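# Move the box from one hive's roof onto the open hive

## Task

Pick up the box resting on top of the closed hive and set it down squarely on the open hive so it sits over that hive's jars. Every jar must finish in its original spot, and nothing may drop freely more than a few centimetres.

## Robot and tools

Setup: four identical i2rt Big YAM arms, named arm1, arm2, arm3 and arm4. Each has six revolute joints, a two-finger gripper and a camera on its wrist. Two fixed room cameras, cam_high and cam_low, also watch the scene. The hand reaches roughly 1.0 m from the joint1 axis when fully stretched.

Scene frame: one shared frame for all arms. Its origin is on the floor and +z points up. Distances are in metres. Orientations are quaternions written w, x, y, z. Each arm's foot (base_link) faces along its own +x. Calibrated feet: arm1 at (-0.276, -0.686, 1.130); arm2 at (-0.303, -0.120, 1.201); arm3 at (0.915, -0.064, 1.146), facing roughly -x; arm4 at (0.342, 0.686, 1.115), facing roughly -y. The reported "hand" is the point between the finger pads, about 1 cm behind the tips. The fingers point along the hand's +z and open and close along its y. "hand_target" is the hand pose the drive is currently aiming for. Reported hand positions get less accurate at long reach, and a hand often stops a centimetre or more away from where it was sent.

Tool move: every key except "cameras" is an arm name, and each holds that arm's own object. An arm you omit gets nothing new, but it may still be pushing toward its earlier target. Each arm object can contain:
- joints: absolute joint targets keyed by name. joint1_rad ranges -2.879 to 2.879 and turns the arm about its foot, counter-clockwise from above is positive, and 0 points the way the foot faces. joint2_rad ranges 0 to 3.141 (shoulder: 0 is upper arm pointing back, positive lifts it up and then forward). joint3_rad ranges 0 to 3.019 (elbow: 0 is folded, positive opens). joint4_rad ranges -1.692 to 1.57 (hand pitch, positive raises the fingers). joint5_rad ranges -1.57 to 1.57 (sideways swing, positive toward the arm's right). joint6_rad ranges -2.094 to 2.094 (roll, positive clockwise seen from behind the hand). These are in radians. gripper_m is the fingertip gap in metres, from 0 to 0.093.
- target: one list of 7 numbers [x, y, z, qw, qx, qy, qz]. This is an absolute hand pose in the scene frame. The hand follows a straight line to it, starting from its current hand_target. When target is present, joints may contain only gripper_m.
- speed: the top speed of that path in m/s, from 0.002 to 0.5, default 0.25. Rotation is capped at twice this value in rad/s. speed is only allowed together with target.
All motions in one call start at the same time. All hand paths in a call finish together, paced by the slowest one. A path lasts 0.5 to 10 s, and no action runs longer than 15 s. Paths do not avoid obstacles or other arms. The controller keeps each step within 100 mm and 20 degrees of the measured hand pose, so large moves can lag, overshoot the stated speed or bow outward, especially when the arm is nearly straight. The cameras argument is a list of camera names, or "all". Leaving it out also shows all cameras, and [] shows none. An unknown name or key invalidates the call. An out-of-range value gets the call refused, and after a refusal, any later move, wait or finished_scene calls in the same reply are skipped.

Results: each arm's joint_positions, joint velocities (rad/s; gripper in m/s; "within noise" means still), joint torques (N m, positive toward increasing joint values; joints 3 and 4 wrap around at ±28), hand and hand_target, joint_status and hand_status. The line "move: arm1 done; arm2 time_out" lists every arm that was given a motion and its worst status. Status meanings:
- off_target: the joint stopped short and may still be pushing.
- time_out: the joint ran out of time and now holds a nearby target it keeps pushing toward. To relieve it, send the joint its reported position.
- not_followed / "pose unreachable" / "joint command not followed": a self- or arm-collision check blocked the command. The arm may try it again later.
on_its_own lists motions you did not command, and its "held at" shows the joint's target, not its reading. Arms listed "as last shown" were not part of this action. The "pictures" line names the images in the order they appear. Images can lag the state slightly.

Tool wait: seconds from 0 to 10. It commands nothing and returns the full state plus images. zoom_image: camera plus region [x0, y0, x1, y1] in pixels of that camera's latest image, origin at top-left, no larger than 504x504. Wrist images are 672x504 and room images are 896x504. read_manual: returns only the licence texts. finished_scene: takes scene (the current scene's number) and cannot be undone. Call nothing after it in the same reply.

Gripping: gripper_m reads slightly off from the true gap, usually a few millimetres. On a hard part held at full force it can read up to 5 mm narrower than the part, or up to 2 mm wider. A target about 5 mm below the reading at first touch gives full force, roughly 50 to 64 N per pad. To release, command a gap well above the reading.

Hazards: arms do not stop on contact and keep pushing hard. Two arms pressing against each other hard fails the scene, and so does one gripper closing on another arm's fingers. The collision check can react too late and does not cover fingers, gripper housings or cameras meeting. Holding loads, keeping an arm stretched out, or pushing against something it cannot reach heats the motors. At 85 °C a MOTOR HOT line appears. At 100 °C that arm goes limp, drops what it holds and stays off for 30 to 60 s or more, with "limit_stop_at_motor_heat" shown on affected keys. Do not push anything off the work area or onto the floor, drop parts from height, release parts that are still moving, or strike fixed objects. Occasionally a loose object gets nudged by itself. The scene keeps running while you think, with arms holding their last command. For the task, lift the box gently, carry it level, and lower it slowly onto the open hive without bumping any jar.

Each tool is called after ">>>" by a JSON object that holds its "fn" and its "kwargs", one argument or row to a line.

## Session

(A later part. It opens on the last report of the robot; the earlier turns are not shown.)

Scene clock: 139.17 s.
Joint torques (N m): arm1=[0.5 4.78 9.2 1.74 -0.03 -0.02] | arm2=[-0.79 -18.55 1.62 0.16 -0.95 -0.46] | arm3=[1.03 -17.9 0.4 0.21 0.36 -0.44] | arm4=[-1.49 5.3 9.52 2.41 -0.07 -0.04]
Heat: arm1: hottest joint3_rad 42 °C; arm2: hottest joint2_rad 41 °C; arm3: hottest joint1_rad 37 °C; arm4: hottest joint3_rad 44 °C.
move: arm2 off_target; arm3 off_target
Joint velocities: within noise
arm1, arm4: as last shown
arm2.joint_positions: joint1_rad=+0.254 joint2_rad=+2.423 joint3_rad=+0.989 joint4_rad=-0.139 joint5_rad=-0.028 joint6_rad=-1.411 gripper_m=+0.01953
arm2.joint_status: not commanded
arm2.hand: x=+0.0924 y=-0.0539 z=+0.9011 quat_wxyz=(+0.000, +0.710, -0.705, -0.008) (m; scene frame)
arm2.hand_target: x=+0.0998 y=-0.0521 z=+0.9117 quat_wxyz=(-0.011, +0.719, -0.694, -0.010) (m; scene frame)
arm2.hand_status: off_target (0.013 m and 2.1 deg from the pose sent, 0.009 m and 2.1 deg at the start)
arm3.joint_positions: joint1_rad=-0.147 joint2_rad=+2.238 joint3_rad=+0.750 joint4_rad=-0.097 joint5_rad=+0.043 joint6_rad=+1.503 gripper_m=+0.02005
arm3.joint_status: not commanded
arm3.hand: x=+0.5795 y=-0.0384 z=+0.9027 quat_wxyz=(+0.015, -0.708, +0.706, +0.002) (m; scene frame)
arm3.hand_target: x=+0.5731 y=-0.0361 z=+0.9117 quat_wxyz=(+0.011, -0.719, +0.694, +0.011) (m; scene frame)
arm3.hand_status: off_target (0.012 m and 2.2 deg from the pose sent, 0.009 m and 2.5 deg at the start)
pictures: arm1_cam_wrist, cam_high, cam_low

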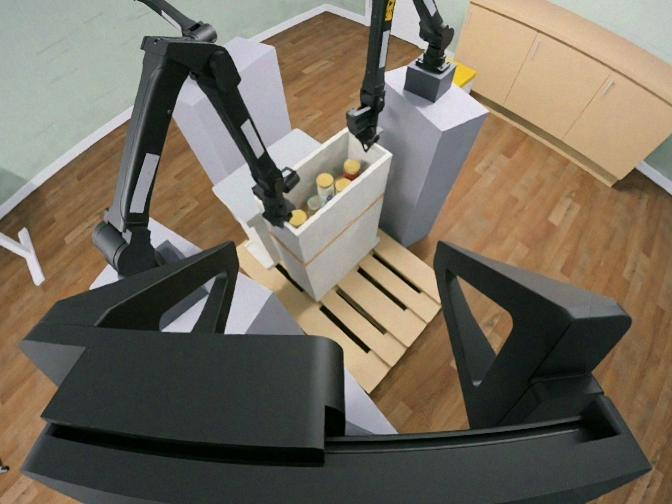

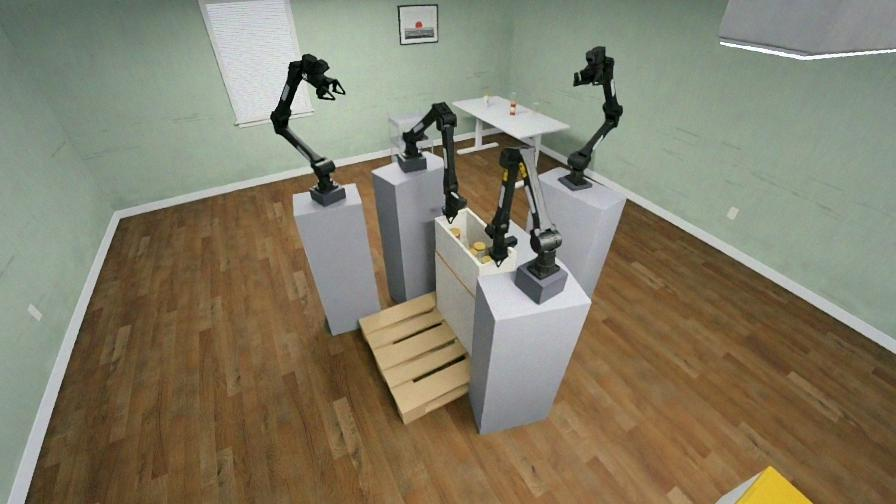

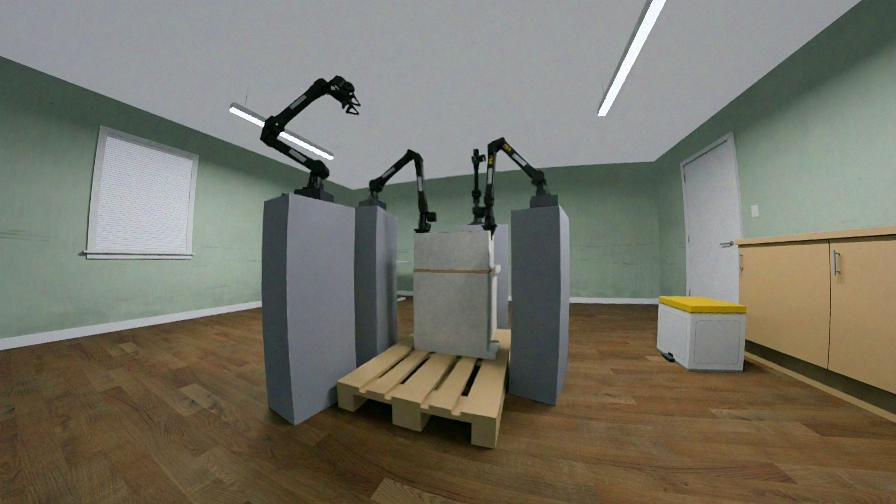

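>>> {"fn": "move", "kwargs": {
  "arm2": {"target":[0.097,-0.052,0.895,-0.0106,0.7196,-0.6944,-0.0106],"speed":0.04},
  "arm3": {"target":[0.572,-0.036,0.895,-0.0106,0.7196,-0.6944,-0.0106],"speed":0.04},
  "cameras": ["cam_low","cam_high","arm1_cam_wrist"]
}}

>>> {"fn": "zoom_image", "kwargs": {
  "camera": "cam_low",
  "region": [405, 210, 505, 290]
}}

>>> {"fn": "zoom_image", "kwargs": {
  "camera": "arm1_cam_wrist",
  "region": [250, 160, 400, 290]
}}

>>> {"fn": "zoom_image", "kwargs": {
  "camera": "cam_high",
  "region": [430, 200, 530, 300]
}}

Scene clock: 143.17 s.
Joint torques (N m): arm1=[0.5 4.84 9.18 1.74 -0.03 -0.02] | arm2=[-0.56 -15.5 2.67 1.01 -0.94 -0.46] | arm3=[1.26 -13.92 1.76 0.84 0.27 -0.41] | arm4=[-1.73 5.25 9.66 2.47 -0.04 -0.02]
Heat: arm1: hottest joint3_rad 42 °C; arm2: hottest joint2_rad 41 °C; arm3: hottest joint1_rad 37 °C; arm4: hottest joint3_rad 44 °C.
move: arm2 done; arm3 done
Joint velocities: within noise
arm1.joint_positions: joint1_rad=+0.160 joint2_rad=+0.523 joint3_rad=+1.332 joint4_rad=-1.337 joint5_rad=-0.240 joint6_rad=-0.115 gripper_m=+0.09396
arm1.joint_status: not commanded
arm1.hand: x=-0.1193 y=-0.5546 z=+1.6626 quat_wxyz=(-0.468, +0.314, -0.803, -0.193) (m; scene frame)
arm1.hand_target: x=-0.1218 y=-0.5559 z=+1.6734 quat_wxyz=(-0.479, +0.313, -0.797, -0.194) (m; scene frame)
arm1.hand_status: not commanded
arm2.joint_positions: joint1_rad=+0.254 joint2_rad=+2.433 joint3_rad=+0.992 joint4_rad=-0.125 joint5_rad=-0.029 joint6_rad=-1.412 gripper_m=+0.01953
arm2.joint_status: not commanded
arm2.hand: x=+0.0934 y=-0.0538 z=+0.8976 quat_wxyz=(-0.003, +0.710, -0.704, -0.006) (m; scene frame)
arm2.hand_target: x=+0.0969 y=-0.0520 z=+0.8951 quat_wxyz=(-0.011, +0.719, -0.694, -0.010) (m; scene frame)
arm2.hand_status: done (0.005 m and 1.9 deg from the pose sent, 0.008 m and 2.1 deg at the start)
arm3.joint_positions: joint1_rad=-0.151 joint2_rad=+2.249 joint3_rad=+0.755 joint4_rad=-0.079 joint5_rad=+0.045 joint6_rad=+1.500 gripper_m=+0.02004
arm3.joint_status: not commanded
arm3.hand: x=+0.5761 y=-0.0366 z=+0.8992 quat_wxyz=(+0.012, -0.708, +0.706, +0.007) (m; scene frame)
arm3.hand_target: x=+0.5722 y=-0.0360 z=+0.8951 quat_wxyz=(+0.011, -0.719, +0.695, +0.011) (m; scene frame)
arm3.hand_status: done (0.006 m and 2.0 deg from the pose sent, 0.011 m and 2.2 deg at the start)
arm4.joint_positions: joint1_rad=+0.333 joint2_rad=+0.514 joint3_rad=+1.416 joint4_rad=-1.197 joint5_rad=-0.210 joint6_rad=+0.151 gripper_m=+0.09396
arm4.joint_status: not commanded
arm4.hand: x=+0.4139 y=+0.4949 z=+1.7178 quat_wxyz=(-0.532, -0.509, -0.622, +0.266) (m; scene frame)
arm4.hand_target: x=+0.4129 y=+0.4996 z=+1.7275 quat_wxyz=(-0.539, -0.504, -0.618, +0.272) (m; scene frame)
arm4.hand_status: not commanded
pictures: arm1_cam_wrist, cam_high, cam_low

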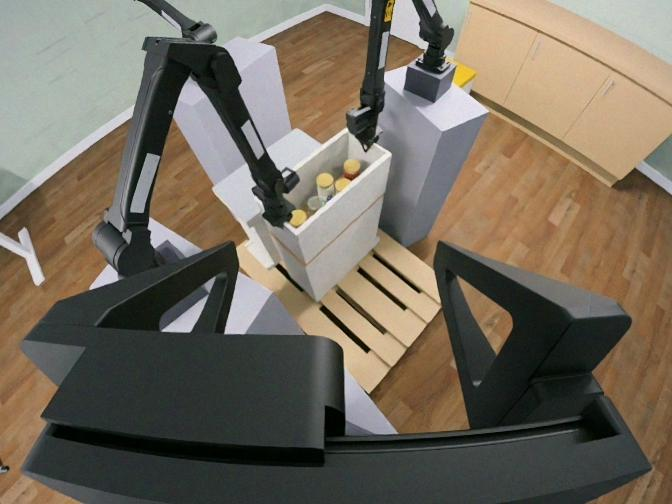

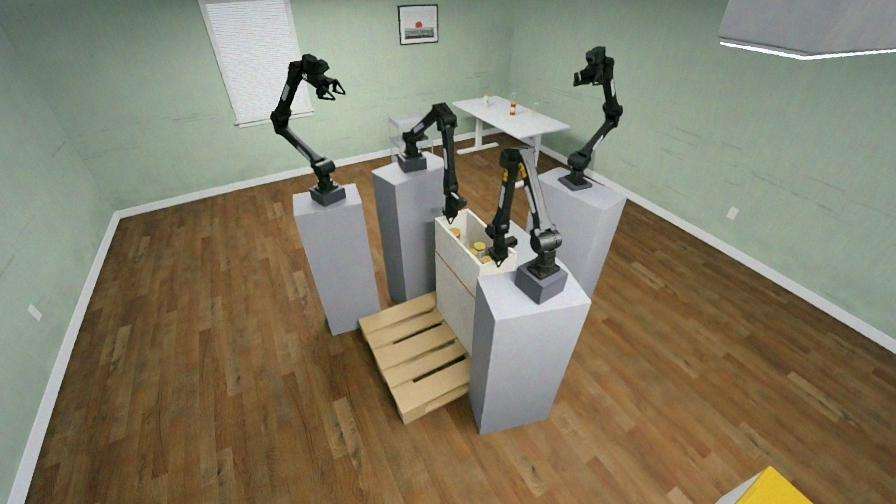

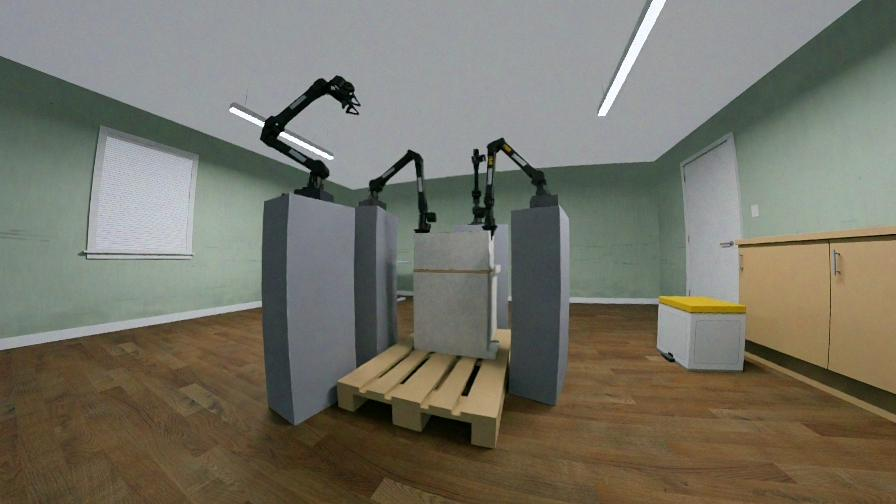

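Scaled by 5.040.

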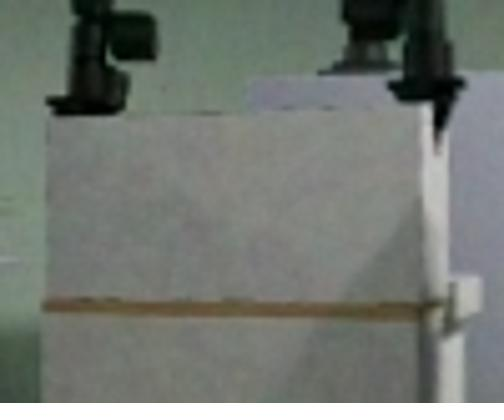

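Scaled by 3.360 from the camera's 672x504 image, which has a finer 960x720 frame.

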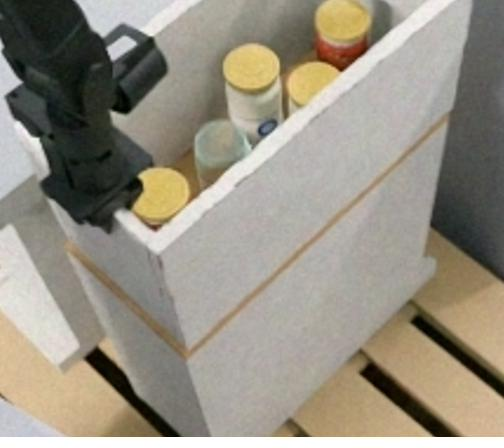

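Scaled by 5.040.

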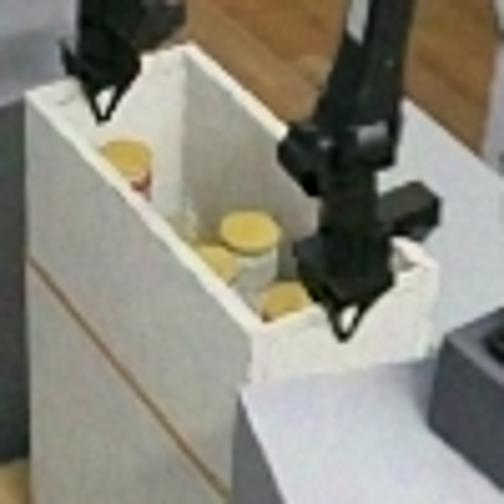

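>>> {"fn": "move", "kwargs": {
  "arm2": {"joints":{"gripper_m":0.05}},
  "arm3": {"joints":{"gripper_m":0.05}},
  "cameras": ["arm2_cam_wrist","arm3_cam_wrist"]
}}

Scene clock: 144.73 s.
Joint torques (N m): arm1=[0.44 4.78 9.2 1.74 -0.03 -0.02] | arm2=[-0.85 -15.74 2.45 0.9 -0.3 -0.26] | arm3=[1.26 -13.98 1.66 0.76 0.25 -0.24] | arm4=[-1.32 4.95 9.62 2.44 -0.08 -0.02]
Heat: arm1: hottest joint3_rad 42 °C; arm2: hottest joint2_rad 41 °C; arm3: hottest joint1_rad 37 °C; arm4: hottest joint3_rad 44 °C.
move: arm2 done; arm3 done
Joint velocities: within noise
arm1, arm4: as last shown
arm2.joint_positions: joint1_rad=+0.254 joint2_rad=+2.433 joint3_rad=+0.993 joint4_rad=-0.125 joint5_rad=-0.043 joint6_rad=-1.429 gripper_m=+0.04990
arm2.joint_status: all done
arm2.hand: x=+0.0941 y=-0.0511 z=+0.8977 quat_wxyz=(-0.008, +0.716, -0.698, -0.011) (m; scene frame)
arm2.hand_target: x=+0.0969 y=-0.0520 z=+0.8951 quat_wxyz=(-0.011, +0.719, -0.694, -0.010) (m; scene frame)
arm2.hand_status: not commanded
arm3.joint_positions: joint1_rad=-0.151 joint2_rad=+2.249 joint3_rad=+0.756 joint4_rad=-0.077 joint5_rad=+0.045 joint6_rad=+1.484 gripper_m=+0.04985
arm3.joint_status: all done
arm3.hand: x=+0.5748 y=-0.0365 z=+0.8993 quat_wxyz=(+0.011, -0.713, +0.701, +0.009) (m; scene frame)
arm3.hand_target: x=+0.5721 y=-0.0360 z=+0.8951 quat_wxyz=(+0.011, -0.719, +0.695, +0.011) (m; scene frame)
arm3.hand_status: not commanded
pictures: arm2_cam_wrist, arm3_cam_wrist
camera_calibration:
arm2_cam_wrist: T_world_to_cam=[[0.999975, -0.00685463, -0.00145373, -0.0911644], [-0.00461754, -0.800675, 0.599081, -0.579036], [-0.00527045, -0.59906, -0.800687, 0.816706], [0, 0, 0, 1]] pos_world=[0.0927929, 0.0250109, 1.00068]
arm3_cam_wrist: T_world_to_cam=[[0.999738, 0.0225322, -0.00402958, -0.569484], [0.0209119, -0.827505, 0.561069, -0.543408], [0.00930764, -0.561006, -0.827759, 0.844579], [0, 0, 0, 1]] pos_world=[0.572837, 0.0369736, 1.0017]

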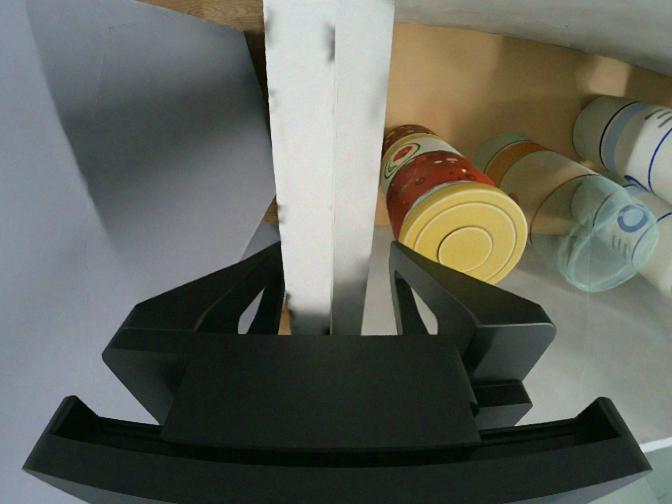

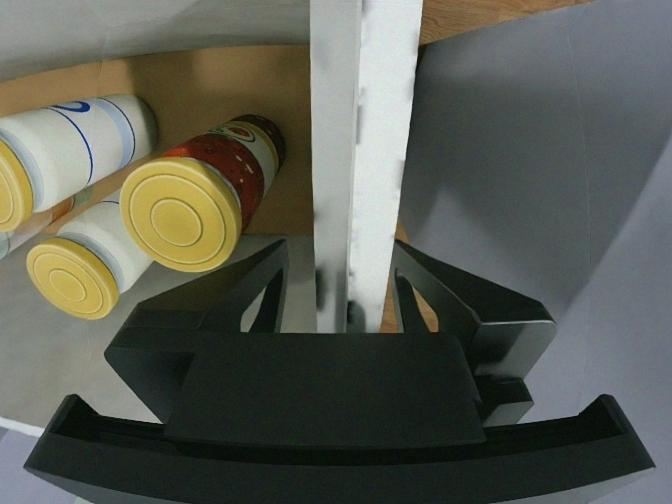

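>>> {"fn": "move", "kwargs": {
  "arm2": {"target":[0.091,-0.051,1.08,-0.0106,0.7196,-0.6944,-0.0106],"speed":0.2},
  "arm3": {"target":[0.579,-0.037,1.08,-0.0106,0.7196,-0.6944,-0.0106],"speed":0.2}
}}

>>> {"fn": "zoom_image", "kwargs": {
  "camera": "arm1_cam_wrist",
  "region": [250, 160, 400, 290]
}}

>>> {"fn": "zoom_image", "kwargs": {
  "camera": "cam_high",
  "region": [430, 200, 530, 300]
}}

Scene clock: 148.80 s.
Joint torques (N m): arm1=[0.5 4.78 9.21 1.76 -0.03 -0.02] | arm2=[-0.67 -14.33 4.56 0.25 -0.32 -0.28] | arm3=[2.08 -13.68 5.74 0.12 0.24 -0.15] | arm4=[-1.2 5.19 9.5 2.39 -0.06 -0.04]
Heat: arm1: hottest joint3_rad 42 °C; arm2: hottest joint2_rad 40 °C; arm3: hottest joint1_rad 37 °C; arm4: hottest joint3_rad 44 °C.
move: arm2 done; arm3 off_target
Joint velocities: within noise
arm1, arm4: as last shown
arm2.joint_positions: joint1_rad=+0.254 joint2_rad=+1.920 joint3_rad=+0.854 joint4_rad=-0.481 joint5_rad=-0.043 joint6_rad=-1.432 gripper_m=+0.04996
arm2.joint_status: not commanded
arm2.hand: x=+0.0957 y=-0.0480 z=+1.0798 quat_wxyz=(-0.016, +0.717, -0.697, -0.006) (m; scene frame)
arm2.hand_target: x=+0.0910 y=-0.0509 z=+1.0799 quat_wxyz=(-0.011, +0.719, -0.694, -0.011) (m; scene frame)
arm2.hand_status: done (0.006 m and 0.9 deg from the pose sent, 0.182 m and 0.7 deg at the start)
arm3.joint_positions: joint1_rad=-0.151 joint2_rad=+1.686 joint3_rad=+0.671 joint4_rad=-0.572 joint5_rad=+0.045 joint6_rad=+1.484 gripper_m=+0.04991
arm3.joint_status: not commanded
arm3.hand: x=+0.5864 y=-0.0344 z=+1.0718 quat_wxyz=(+0.017, -0.713, +0.700, +0.002) (m; scene frame)
arm3.hand_target: x=+0.5790 y=-0.0370 z=+1.0799 quat_wxyz=(+0.011, -0.719, +0.694, +0.011) (m; scene frame)
arm3.hand_status: off_target (0.011 m and 1.6 deg from the pose sent, 0.181 m and 1.1 deg at the start)
pictures: arm1_cam_wrist, arm2_cam_wrist, arm3_cam_wrist, arm4_cam_wrist, cam_high, cam_low
camera_calibration:
arm2_cam_wrist: T_world_to_cam=[[0.99986, -0.00395338, 0.0162289, -0.111333], [-0.0128514, -0.80271, 0.596231, -0.681772], [0.01067, -0.596357, -0.802649, 0.965045], [0, 0, 0, 1]] pos_world=[0.0922592, 0.0278062, 1.18289]
arm3_cam_wrist: T_world_to_cam=[[0.999645, 0.0232172, 0.0130441, -0.598641], [0.011866, -0.826833, 0.562322, -0.634745], [0.0238408, -0.561968, -0.826815, 0.978888], [0, 0, 0, 1]] pos_world=[0.582623, 0.0391744, 1.1741]

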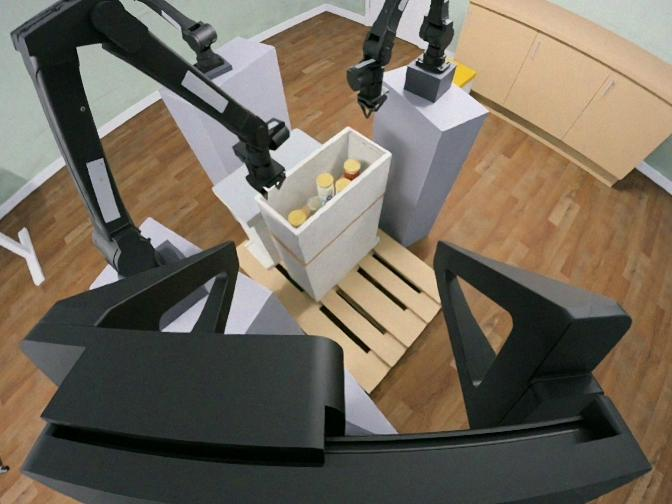

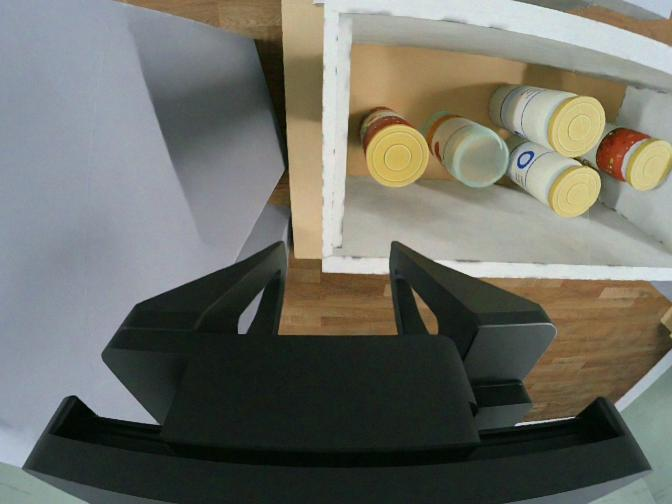

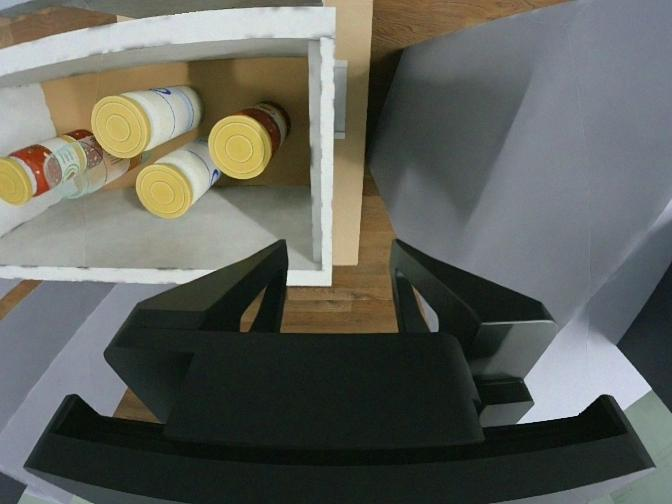

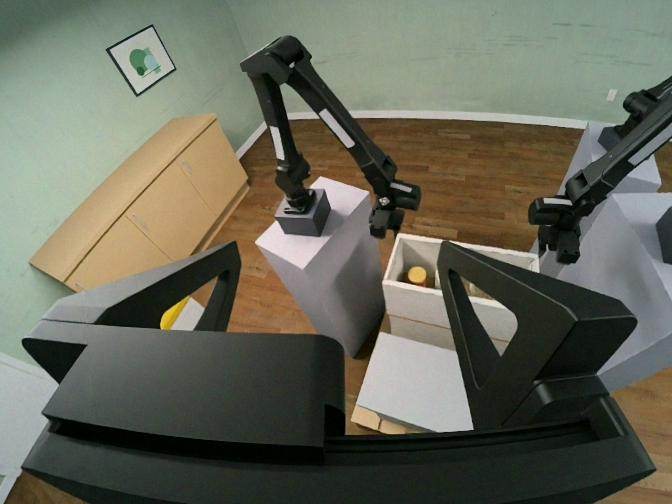

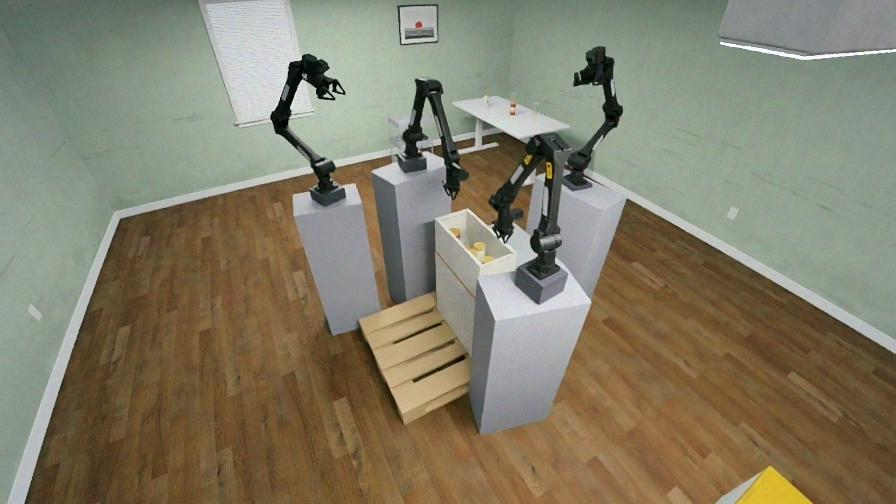

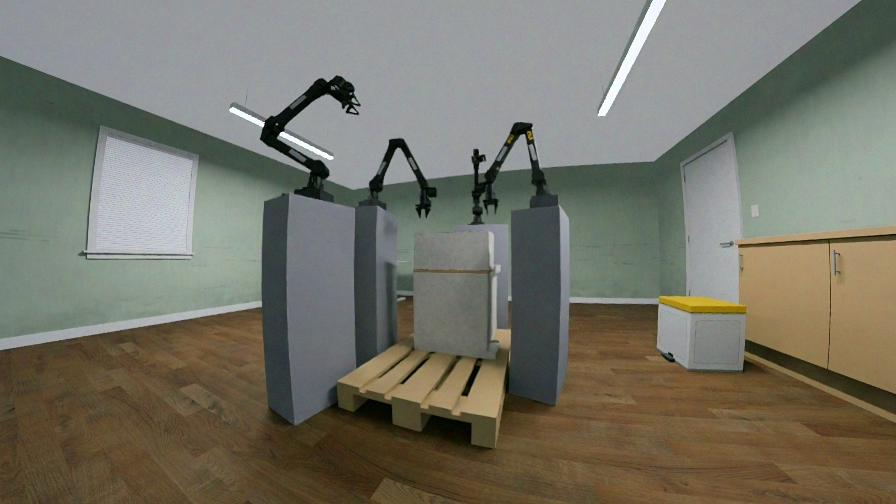

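Scaled by 3.360 from the camera's 672x504 image, which has a finer 960x720 frame.

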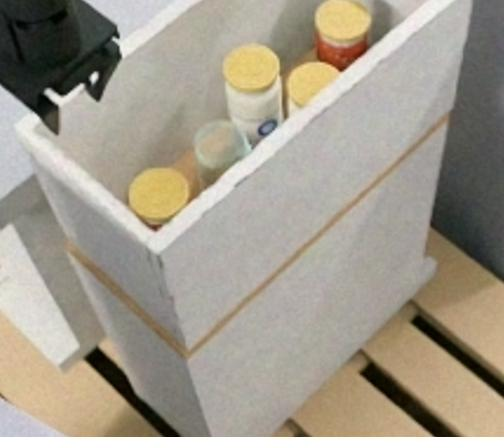

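Scaled by 5.040.

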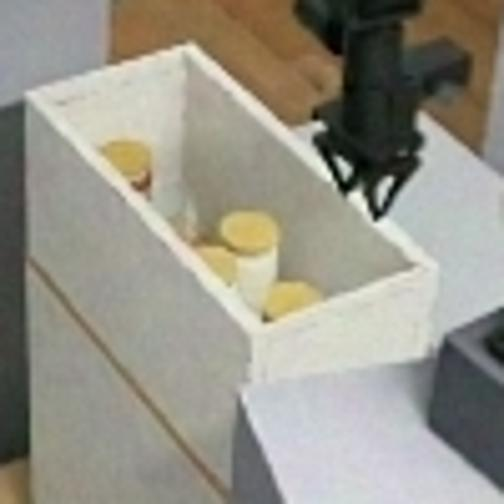

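>>> {"fn": "finished_scene", "kwargs": {
  "scene": 1
}}

The scene is finished: the task was done.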